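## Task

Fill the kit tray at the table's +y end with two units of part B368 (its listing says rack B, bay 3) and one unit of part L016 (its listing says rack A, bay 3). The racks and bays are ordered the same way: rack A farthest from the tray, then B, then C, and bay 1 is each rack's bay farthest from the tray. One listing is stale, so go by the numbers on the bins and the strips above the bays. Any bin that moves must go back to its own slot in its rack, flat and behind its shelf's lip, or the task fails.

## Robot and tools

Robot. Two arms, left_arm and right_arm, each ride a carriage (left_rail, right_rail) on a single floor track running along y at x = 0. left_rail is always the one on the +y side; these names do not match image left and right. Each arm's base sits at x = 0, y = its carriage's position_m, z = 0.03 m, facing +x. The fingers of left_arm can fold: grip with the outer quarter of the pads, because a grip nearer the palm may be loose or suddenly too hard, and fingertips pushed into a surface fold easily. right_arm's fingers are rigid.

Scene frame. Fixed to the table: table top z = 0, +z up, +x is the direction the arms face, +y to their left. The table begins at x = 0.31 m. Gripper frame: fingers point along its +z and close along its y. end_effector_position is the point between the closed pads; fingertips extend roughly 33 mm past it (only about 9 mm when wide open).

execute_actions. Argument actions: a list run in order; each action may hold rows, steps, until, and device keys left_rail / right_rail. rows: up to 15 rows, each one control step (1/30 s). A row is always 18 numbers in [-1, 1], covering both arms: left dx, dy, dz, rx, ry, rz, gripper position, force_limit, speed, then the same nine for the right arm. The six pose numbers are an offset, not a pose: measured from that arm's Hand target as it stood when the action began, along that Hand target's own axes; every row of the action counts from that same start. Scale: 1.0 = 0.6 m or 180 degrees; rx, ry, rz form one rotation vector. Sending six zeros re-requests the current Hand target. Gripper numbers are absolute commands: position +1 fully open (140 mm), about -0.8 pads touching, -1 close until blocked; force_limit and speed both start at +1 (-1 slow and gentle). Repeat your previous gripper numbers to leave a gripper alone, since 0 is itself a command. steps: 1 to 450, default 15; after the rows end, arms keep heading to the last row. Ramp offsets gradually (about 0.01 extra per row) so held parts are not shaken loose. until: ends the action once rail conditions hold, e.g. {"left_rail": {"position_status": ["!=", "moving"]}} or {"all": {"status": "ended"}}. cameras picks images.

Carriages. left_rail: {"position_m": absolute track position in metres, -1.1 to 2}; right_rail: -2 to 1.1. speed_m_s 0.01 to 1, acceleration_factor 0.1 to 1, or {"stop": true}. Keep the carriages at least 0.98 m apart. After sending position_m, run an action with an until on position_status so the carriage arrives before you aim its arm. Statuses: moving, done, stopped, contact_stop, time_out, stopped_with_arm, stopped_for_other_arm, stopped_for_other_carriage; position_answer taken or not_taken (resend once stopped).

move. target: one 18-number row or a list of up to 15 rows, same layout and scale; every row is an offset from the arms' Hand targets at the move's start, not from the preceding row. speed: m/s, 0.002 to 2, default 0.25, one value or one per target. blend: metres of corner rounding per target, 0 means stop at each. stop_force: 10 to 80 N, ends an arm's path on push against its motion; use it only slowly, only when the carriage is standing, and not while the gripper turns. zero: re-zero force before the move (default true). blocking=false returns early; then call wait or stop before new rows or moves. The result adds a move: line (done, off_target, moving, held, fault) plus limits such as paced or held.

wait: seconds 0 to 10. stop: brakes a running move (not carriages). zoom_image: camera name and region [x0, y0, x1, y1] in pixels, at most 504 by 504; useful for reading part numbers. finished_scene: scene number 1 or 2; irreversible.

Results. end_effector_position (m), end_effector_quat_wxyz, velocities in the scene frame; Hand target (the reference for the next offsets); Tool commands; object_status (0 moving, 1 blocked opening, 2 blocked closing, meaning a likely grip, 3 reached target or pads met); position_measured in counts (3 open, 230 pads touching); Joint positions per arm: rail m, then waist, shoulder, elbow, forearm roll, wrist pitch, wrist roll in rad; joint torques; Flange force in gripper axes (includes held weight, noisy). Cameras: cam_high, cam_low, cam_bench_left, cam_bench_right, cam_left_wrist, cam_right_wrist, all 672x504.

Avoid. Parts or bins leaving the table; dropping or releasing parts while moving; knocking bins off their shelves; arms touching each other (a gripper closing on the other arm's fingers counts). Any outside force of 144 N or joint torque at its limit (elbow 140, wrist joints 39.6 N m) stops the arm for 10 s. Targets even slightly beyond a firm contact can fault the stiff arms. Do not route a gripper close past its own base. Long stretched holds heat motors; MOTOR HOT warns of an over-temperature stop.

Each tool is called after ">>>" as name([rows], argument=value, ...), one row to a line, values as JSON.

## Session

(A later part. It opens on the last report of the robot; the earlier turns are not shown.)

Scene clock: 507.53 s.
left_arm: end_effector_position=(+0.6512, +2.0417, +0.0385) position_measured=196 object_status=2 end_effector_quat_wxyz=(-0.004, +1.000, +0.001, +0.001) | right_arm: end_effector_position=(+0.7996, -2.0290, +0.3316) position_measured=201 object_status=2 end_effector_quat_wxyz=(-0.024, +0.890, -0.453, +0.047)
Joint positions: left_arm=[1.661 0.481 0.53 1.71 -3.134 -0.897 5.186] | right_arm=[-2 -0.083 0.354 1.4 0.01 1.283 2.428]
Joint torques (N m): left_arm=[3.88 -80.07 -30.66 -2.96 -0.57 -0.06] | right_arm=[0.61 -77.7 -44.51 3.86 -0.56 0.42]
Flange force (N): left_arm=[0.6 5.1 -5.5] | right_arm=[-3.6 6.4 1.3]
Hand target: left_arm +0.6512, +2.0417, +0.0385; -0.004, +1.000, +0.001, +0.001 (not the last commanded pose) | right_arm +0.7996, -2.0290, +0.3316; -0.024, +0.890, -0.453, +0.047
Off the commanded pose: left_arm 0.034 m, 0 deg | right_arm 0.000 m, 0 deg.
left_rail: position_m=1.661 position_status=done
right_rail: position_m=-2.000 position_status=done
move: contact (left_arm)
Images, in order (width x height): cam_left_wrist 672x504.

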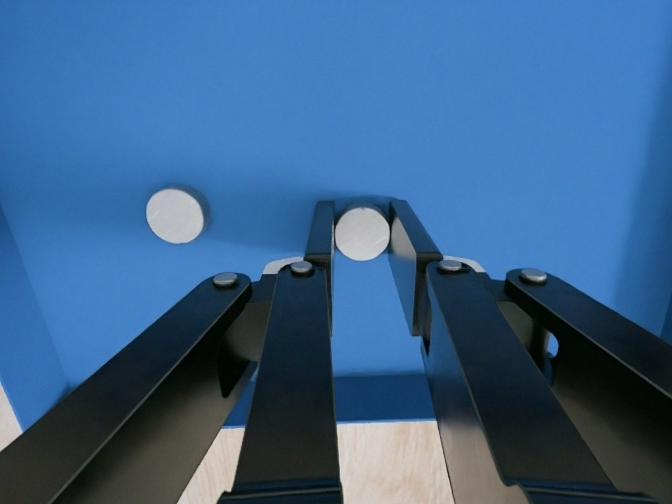

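>>> execute_actions([
  {"rows":[[0,0,0,0,0,0,-0.4,-0.5,-1,0,0,0,0,0,0,-1,-0.6,-1]],"steps":30},
], cameras=[])

>>> move([
  [0,0,-0.5,0,0,0,-0.4,-0.5,-1,0,0,0,0,0,0,-1,-0.6,-1],
  [-0.18,-0.15,-0.6,0,0,0,-0.4,-0.5,-1,0,0,0,0,0,0,-1,-0.6,-1],
], cameras=["cam_left_wrist"])

>>> execute_actions([
  {"left_rail":{"position_m":2.0},"steps":100,"until":{"all":{"status":"ended"}}},
  {"right_rail":{"position_m":1.02,"acceleration_factor":0.5},"steps":300,"until":{"all":{"status":"ended"}}},
], cameras=["cam_right_wrist"])

>>> move(target=[0,0,0,0,0,0,-0.4,-0.5,-1,-0.655,-0.375,-0.075,0,0,0,-1,-0.6,-1], cameras=["cam_right_wrist"])

Scene clock: 512.47 s.
left_arm: end_effector_position=(+0.6512, +2.0417, +0.0385) position_measured=179 object_status=3 end_effector_quat_wxyz=(-0.004, +1.000, +0.001, +0.001) | right_arm: end_effector_position=(+0.7996, -2.0290, +0.3316) position_measured=201 object_status=2 end_effector_quat_wxyz=(-0.024, +0.890, -0.453, +0.047)
Joint positions: left_arm=[1.661 0.481 0.529 1.71 -3.134 -0.897 5.186] | right_arm=[-2 -0.083 0.354 1.4 0.01 1.283 2.428]
Joint torques (N m): left_arm=[3.37 -89.36 -35.3 -3.19 -0.63 -0.03] | right_arm=[0.79 -77.31 -44.55 3.95 -0.55 0.46]
Flange force (N): left_arm=[1.6 3.9 6.9] | right_arm=[-3.6 7.0 1.3]
Hand target: left_arm +0.6512, +2.0417, +0.0385; -0.004, +1.000, +0.001, +0.001 | right_arm +0.7996, -2.0290, +0.3316; -0.024, +0.890, -0.453, +0.047
Off the commanded pose: left_arm 0.000 m, 0 deg | right_arm 0.000 m, 0 deg.
left_rail: position_m=1.661 position_status=done
right_rail: position_m=-2.000 position_status=done
No camera images: "cameras" was empty.

Scene clock: 515.13 s.
left_arm: end_effector_position=(+0.5424, +2.1287, +0.3990) position_measured=179 object_status=3 end_effector_quat_wxyz=(-0.004, +1.000, +0.001, +0.001) | right_arm: end_effector_position=(+0.7996, -2.0290, +0.3316) position_measured=201 object_status=2 end_effector_quat_wxyz=(-0.024, +0.890, -0.453, +0.047)
Joint positions: left_arm=[1.661 0.661 0.255 1.407 -3.137 -1.474 5.37] | right_arm=[-2 -0.083 0.354 1.4 0.01 1.283 2.428]
Joint torques (N m): left_arm=[2.5 -70.64 -44.35 -4.1 -0.71 0.2] | right_arm=[0.84 -77.34 -44.73 3.87 -0.62 0.44]
Flange force (N): left_arm=[1.6 3.5 6.4] | right_arm=[-3.9 7.3 1.4]
Hand target: left_arm +0.5423, +2.1287, +0.3990; -0.004, +1.000, +0.001, +0.001 | right_arm +0.7996, -2.0290, +0.3316; -0.024, +0.890, -0.453, +0.047
Off the commanded pose: left_arm 0.000 m, 0 deg | right_arm 0.000 m, 0 deg.
left_rail: position_m=1.661 position_status=done
right_rail: position_m=-2.000 position_status=done
move: done
Images, in order (width x height): cam_left_wrist 672x504.

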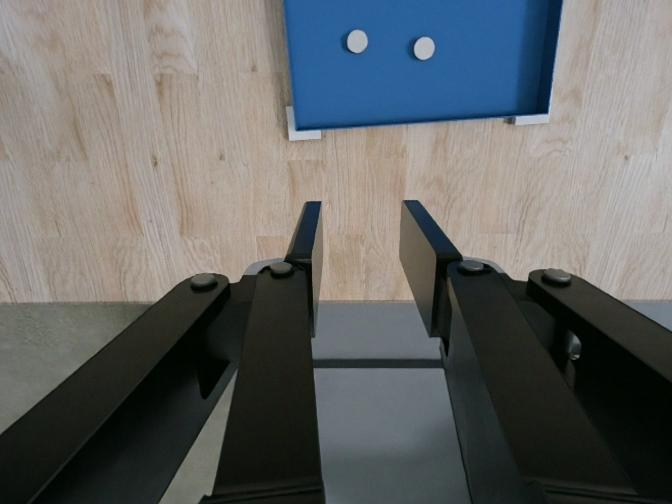

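Scene clock: 521.40 s.
left_arm: end_effector_position=(+0.5423, +2.4677, +0.3990) position_measured=179 object_status=3 end_effector_quat_wxyz=(-0.004, +1.000, +0.001, +0.001) | right_arm: end_effector_position=(+0.7996, +0.9910, +0.3316) position_measured=201 object_status=2 end_effector_quat_wxyz=(-0.024, +0.890, -0.453, +0.047)
Joint positions: left_arm=[2 0.661 0.255 1.407 -3.137 -1.474 5.37] | right_arm=[1.02 -0.083 0.354 1.4 0.01 1.283 2.428]
Joint torques (N m): left_arm=[2.85 -70.82 -44.52 -4.01 -0.71 -0.08] | right_arm=[0.44 -77.86 -44.58 3.9 -0.58 0.4]
Flange force (N): left_arm=[1.5 3.8 6.3] | right_arm=[-3.4 5.9 1.9]
Flange force at the end of the 1st action (N): left_arm=[3.4 -1.2 6.5] | right_arm=[-2.8 6.4 1.6]
Hand target: left_arm +0.5423, +2.4677, +0.3990; -0.004, +1.000, +0.001, +0.001 | right_arm +0.7996, +0.9909, +0.3316; -0.024, +0.890, -0.453, +0.047
Tool commands: left_gripper/position=-0.4 left_gripper/force_limit=-0.5 left_gripper/speed=-1.0 right_gripper/position=-1.0 right_gripper/force_limit=-0.6 right_gripper/speed=-1.0
Off the commanded pose: left_arm 0.000 m, 0 deg | right_arm 0.000 m, 0 deg.
left_rail: position_m=2.000 position_status=done
right_rail: position_m=1.020 position_status=done
Images, in order (width x height): cam_right_wrist 672x504.

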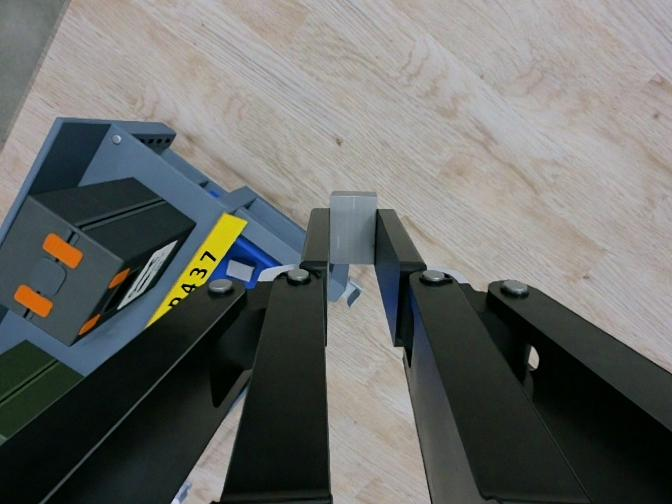

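Scene clock: 523.70 s.
left_arm: end_effector_position=(+0.5423, +2.4677, +0.3990) position_measured=179 object_status=3 end_effector_quat_wxyz=(-0.004, +1.000, +0.001, +0.001) | right_arm: end_effector_position=(+0.7463, +1.4411, +0.3716) position_measured=201 object_status=2 end_effector_quat_wxyz=(-0.024, +0.890, -0.453, +0.047)
Joint positions: left_arm=[2 0.661 0.255 1.407 -3.137 -1.474 5.37] | right_arm=[1.02 0.492 0.447 1.194 -0.049 1.408 3.012]
Joint torques (N m): left_arm=[3.48 -71.49 -44.14 -4.05 -0.7 -0.09] | right_arm=[1.57 -86.69 -44.62 3.78 -0.45 0.28]
Flange force (N): left_arm=[3.6 2.9 6.2] | right_arm=[1.2 8.3 1.4]
Hand target: left_arm +0.5423, +2.4677, +0.3990; -0.004, +1.000, +0.001, +0.001 | right_arm +0.7463, +1.4412, +0.3716; -0.024, +0.890, -0.453, +0.047
Off the commanded pose: left_arm 0.000 m, 0 deg | right_arm 0.000 m, 0 deg.
left_rail: position_m=2.000 position_status=done
right_rail: position_m=1.020 position_status=done
move: done
Images, in order (width x height): cam_right_wrist 672x504.

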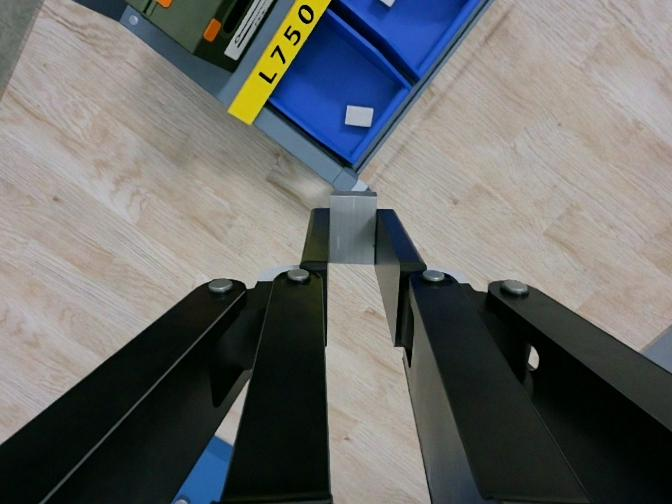

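>>> move(target=[0,0,0,0,0,0,-0.4,-0.5,-1,-0.78,-0.39,0.267,0,0,0,-1,-0.6,-1], cameras=["cam_right_wrist"])

Scene clock: 528.60 s.
left_arm: end_effector_position=(+0.5423, +2.4677, +0.3990) position_measured=179 object_status=3 end_effector_quat_wxyz=(-0.004, +1.000, +0.001, +0.001) | right_arm: end_effector_position=(+0.6771, +1.9563, +0.2033) position_measured=201 object_status=2 end_effector_quat_wxyz=(-0.038, +0.890, -0.453, +0.049)
Joint positions: left_arm=[2 0.661 0.255 1.407 -3.137 -1.474 5.37] | right_arm=[1.02 0.939 1.252 0.035 -0.085 1.763 3.431]
Joint torques (N m): left_arm=[2.95 -70.81 -44.66 -4.01 -0.67 0.06] | right_arm=[0.59 -139.94 -43.69 3.51 -0.49 0.42]
Flange force (N): left_arm=[1.4 4.0 6.5] | right_arm=[0.0 0.0 0.0]
Hand target: left_arm +0.5423, +2.4677, +0.3990; -0.004, +1.000, +0.001, +0.001 | right_arm +0.6778, +1.9575, +0.2037; -0.024, +0.890, -0.453, +0.047
Off the commanded pose: left_arm 0.000 m, 0 deg | right_arm 0.001 m, 2 deg.
left_rail: position_m=2.000 position_status=done
right_rail: position_m=1.020 position_status=done
elbow stopped short (right arm): the move would have taken joint 4 (elbow) straighter than the controller allows.
move: done
Images, in order (width x height): cam_right_wrist 672x504.

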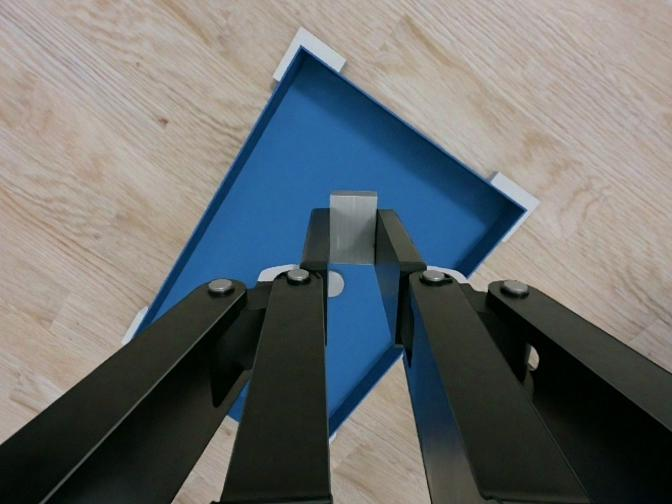

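>>> move(target=[0,0,0,0,0,0,-0.4,-0.5,-1,-0.007,0.03,0.243,0,0,0,-1,-0.6,-1], speed=0.1, cameras=["cam_right_wrist"])

>>> move(target=[0,0,0,0,0,0,-0.4,-0.5,-1,0,0,0.006,0,0,0,-1,-0.6,-1], speed=0.01, cameras=["cam_right_wrist"])

Scene clock: 532.57 s.
left_arm: end_effector_position=(+0.5423, +2.4677, +0.3990) position_measured=179 object_status=3 end_effector_quat_wxyz=(-0.004, +1.000, +0.001, +0.001) | right_arm: end_effector_position=(+0.6762, +1.9504, +0.0570) position_measured=201 object_status=2 end_effector_quat_wxyz=(-0.024, +0.890, -0.453, +0.047)
Joint positions: left_arm=[2 0.661 0.255 1.407 -3.137 -1.474 5.37] | right_arm=[1.02 0.937 1.172 0.462 -0.085 1.445 3.458]
Joint torques (N m): left_arm=[2.96 -70.65 -44.57 -4.09 -0.73 0.03] | right_arm=[0.66 -137.89 -45.34 3.63 -0.41 0.39]
Flange force (N): left_arm=[1.1 4.3 6.1] | right_arm=[0.0 0.0 0.0]
Hand target: left_arm +0.5423, +2.4677, +0.3990; -0.004, +1.000, +0.001, +0.001 | right_arm +0.6762, +1.9504, +0.0569; -0.024, +0.890, -0.453, +0.047
Off the commanded pose: left_arm 0.000 m, 0 deg | right_arm 0.000 m, 0 deg.
left_rail: position_m=2.000 position_status=done
right_rail: position_m=1.020 position_status=done
move: done
Images, in order (width x height): cam_right_wrist 672x504.

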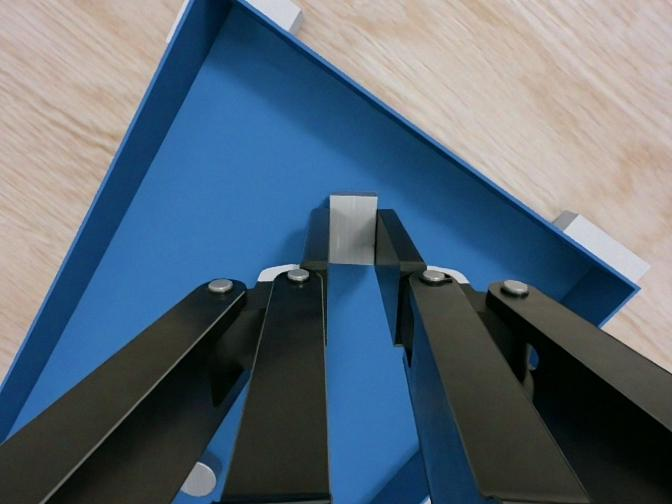

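Scene clock: 533.27 s.
left_arm: end_effector_position=(+0.5423, +2.4677, +0.3990) position_measured=179 object_status=3 end_effector_quat_wxyz=(-0.004, +1.000, +0.001, +0.001) | right_arm: end_effector_position=(+0.6765, +1.9504, +0.0534) position_measured=201 object_status=2 end_effector_quat_wxyz=(-0.024, +0.890, -0.453, +0.047)
Joint positions: left_arm=[2 0.661 0.255 1.407 -3.137 -1.474 5.37] | right_arm=[1.02 0.936 1.174 0.465 -0.085 1.44 3.458]
Joint torques (N m): left_arm=[3.06 -71.23 -44.58 -3.99 -0.6 -0.05] | right_arm=[0.65 -137.88 -45.55 3.65 -0.32 0.43]
Flange force (N): left_arm=[2.0 3.7 6.1] | right_arm=[0.0 0.0 0.0]
Hand target: left_arm +0.5423, +2.4677, +0.3990; -0.004, +1.000, +0.001, +0.001 | right_arm +0.6765, +1.9504, +0.0533; -0.024, +0.890, -0.453, +0.047
Off the commanded pose: left_arm 0.000 m, 0 deg | right_arm 0.000 m, 0 deg.
left_rail: position_m=2.000 position_status=done
right_rail: position_m=1.020 position_status=done
move: done
Images, in order (width x height): cam_right_wrist 672x504.

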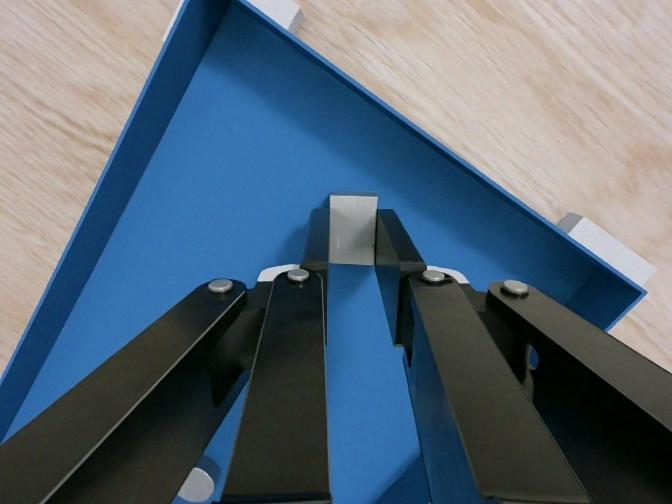

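Lower until torque changes (steps), then release and retreat.

>>> move(target=[0,0,0,0,0,0,-0.4,-0.5,-1,0,0,0.007,0,0,0,-1,-0.6,-1], speed=0.01, cameras=[])

>>> move(target=[0,0,0,0,0,0,-0.4,-0.5,-1,0,0,0.005,0,0,0,-1,-0.6,-1], speed=0.01, cameras=[])

Scene clock: 535.37 s.
left_arm: end_effector_position=(+0.5423, +2.4677, +0.3990) position_measured=179 object_status=3 end_effector_quat_wxyz=(-0.004, +1.000, +0.001, +0.001) | right_arm: end_effector_position=(+0.6770, +1.9504, +0.0493) position_measured=201 object_status=2 end_effector_quat_wxyz=(-0.024, +0.890, -0.453, +0.047)
Joint positions: left_arm=[2 0.661 0.255 1.407 -3.137 -1.474 5.37] | right_arm=[1.02 0.936 1.176 0.469 -0.085 1.435 3.458]
Joint torques (N m): left_arm=[3.32 -70.77 -44.26 -4.14 -0.67 0.05] | right_arm=[-2.65 -110.3 -33.43 3.31 -3.28 0.42]
Flange force (N): left_arm=[2.2 4.2 5.7] | right_arm=[0.0 0.0 0.0]
Hand target: left_arm +0.5423, +2.4677, +0.3990; -0.004, +1.000, +0.001, +0.001 | right_arm +0.6770, +1.9504, +0.0492; -0.024, +0.890, -0.453, +0.047
Off the commanded pose: left_arm 0.000 m, 0 deg | right_arm 0.000 m, 0 deg.
left_rail: position_m=2.000 position_status=done
right_rail: position_m=1.020 position_status=done
move: done
No camera images: "cameras" was empty.

Scene clock: 536.07 s.
left_arm: end_effector_position=(+0.5423, +2.4677, +0.3990) position_measured=179 object_status=3 end_effector_quat_wxyz=(-0.004, +1.000, +0.001, +0.001) | right_arm: end_effector_position=(+0.6773, +1.9504, +0.0462) position_measured=201 object_status=2 end_effector_quat_wxyz=(-0.024, +0.890, -0.453, +0.047)
Joint positions: left_arm=[2 0.661 0.255 1.407 -3.137 -1.474 5.37] | right_arm=[1.02 0.936 1.177 0.471 -0.085 1.431 3.459]
Joint torques (N m): left_arm=[3.01 -70.81 -44.42 -4.06 -0.63 -0.03] | right_arm=[-5.15 -100.1 -29.82 2.61 -4.56 0.44]
Flange force (N): left_arm=[1.9 3.8 6.3] | right_arm=[0.0 0.0 0.0]
Hand target: left_arm +0.5423, +2.4677, +0.3990; -0.004, +1.000, +0.001, +0.001 | right_arm +0.6773, +1.9504, +0.0462; -0.024, +0.890, -0.453, +0.047
Off the commanded pose: left_arm 0.000 m, 0 deg | right_arm 0.000 m, 0 deg.
left_rail: position_m=2.000 position_status=done
right_rail: position_m=1.020 position_status=done
move: done
No camera images: "cameras" was empty.

>>> execute_actions([
  {"rows":[[0,0,0,0,0,0,-0.4,-0.5,-1,0,0,-0.003,0,0,0,-0.45,-0.6,-1]],"steps":40},
], cameras=[])

>>> move(target=[0,0,0,0,0,0,-0.4,-0.5,-1,0,0,-0.4,0,0,0,-0.45,-0.6,-1], speed=0.2, cameras=["cam_right_wrist","cam_bench_left","cam_high"])

>>> zoom_image(camera="cam_high", region=[190, 130, 320, 250])

>>> zoom_image(camera="cam_bench_left", region=[340, 290, 470, 370])

Scene clock: 539.40 s.
left_arm: end_effector_position=(+0.5423, +2.4677, +0.3990) position_measured=179 object_status=3 end_effector_quat_wxyz=(-0.004, +1.000, +0.001, +0.001) | right_arm: end_effector_position=(+0.6771, +1.9504, +0.0480) position_measured=186 object_status=3 end_effector_quat_wxyz=(-0.024, +0.890, -0.453, +0.047)
Joint positions: left_arm=[2 0.661 0.255 1.407 -3.137 -1.474 5.37] | right_arm=[1.02 0.936 1.176 0.47 -0.085 1.433 3.458]
Joint torques (N m): left_arm=[2.59 -71.07 -44.49 -4.06 -0.75 0] | right_arm=[1.23 -137.11 -44.53 3.67 -0.42 0.43]
Flange force (N): left_arm=[1.6 3.1 6.5] | right_arm=[0.0 0.0 0.0]
Hand target: left_arm +0.5423, +2.4677, +0.3990; -0.004, +1.000, +0.001, +0.001 | right_arm +0.6771, +1.9504, +0.0480; -0.024, +0.890, -0.453, +0.047
Off the commanded pose: left_arm 0.000 m, 0 deg | right_arm 0.000 m, 0 deg.
left_rail: position_m=2.000 position_status=done
right_rail: position_m=1.020 position_status=done
No camera images: "cameras" was empty.

Scene clock: 541.03 s.
left_arm: end_effector_position=(+0.5423, +2.4677, +0.3990) position_measured=179 object_status=3 end_effector_quat_wxyz=(-0.004, +1.000, +0.001, +0.001) | right_arm: end_effector_position=(+0.6511, +1.9489, +0.2859) position_measured=186 object_status=3 end_effector_quat_wxyz=(-0.050, +0.889, -0.452, +0.050)
Joint positions: left_arm=[2 0.661 0.255 1.407 -3.137 -1.474 5.37] | right_arm=[1.02 0.954 1.178 0.035 -0.087 1.813 3.439]
Joint torques (N m): left_arm=[2.94 -70.79 -44.11 -4.05 -0.73 -0.1] | right_arm=[0.96 -135.08 -42.6 3.41 -0.55 0.43]
Flange force (N): left_arm=[2.1 3.2 5.6] | right_arm=[0.0 0.0 0.0]
Hand target: left_arm +0.5423, +2.4677, +0.3990; -0.004, +1.000, +0.001, +0.001 | right_arm +0.6520, +1.9502, +0.2867; -0.024, +0.890, -0.453, +0.047
Off the commanded pose: left_arm 0.000 m, 0 deg | right_arm 0.002 m, 3 deg.
left_rail: position_m=2.000 position_status=done
right_rail: position_m=1.020 position_status=done
elbow stopped short (right arm): the move would have taken joint 4 (elbow) straighter than the controller allows.
move: off_target (right_arm)
Images, in order (width x height): cam_high 672x504, cam_bench_left 672x504, cam_right_wrist 672x504.

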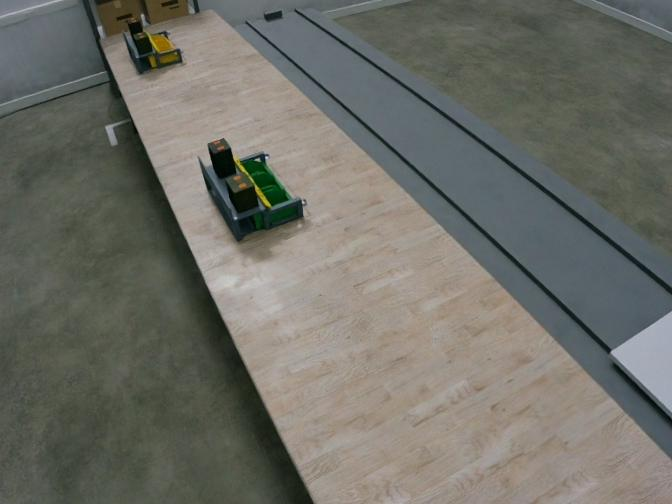

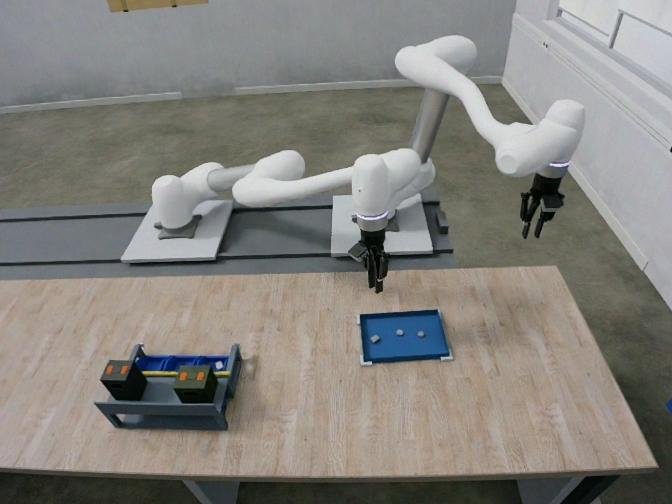

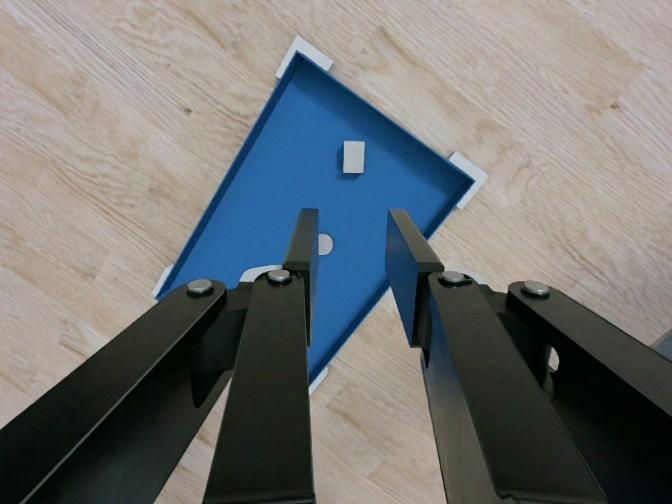

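Scaled by 3.877 from the camera's 672x504 image, which has a finer 960x720 frame.

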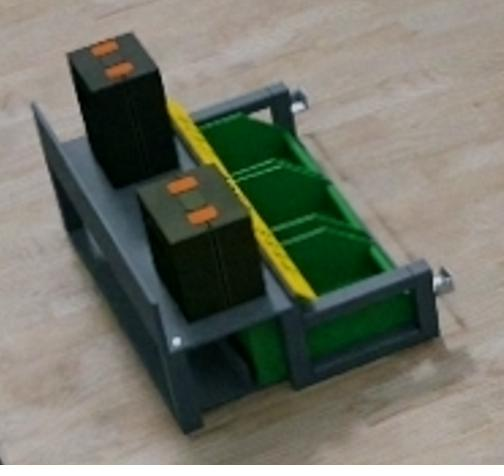

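Scaled by 3.877 from the camera's 672x504 image, which has a finer 960x720 frame.

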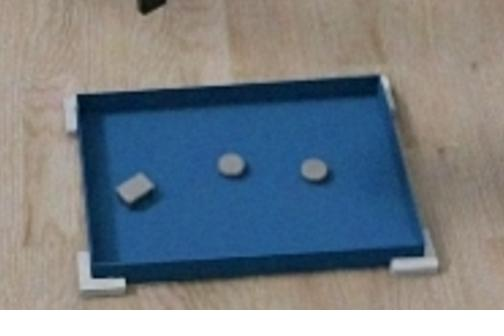

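All in tray; bins seated.

>>> finished_scene(scene=2)

The scene is finished: the task was done.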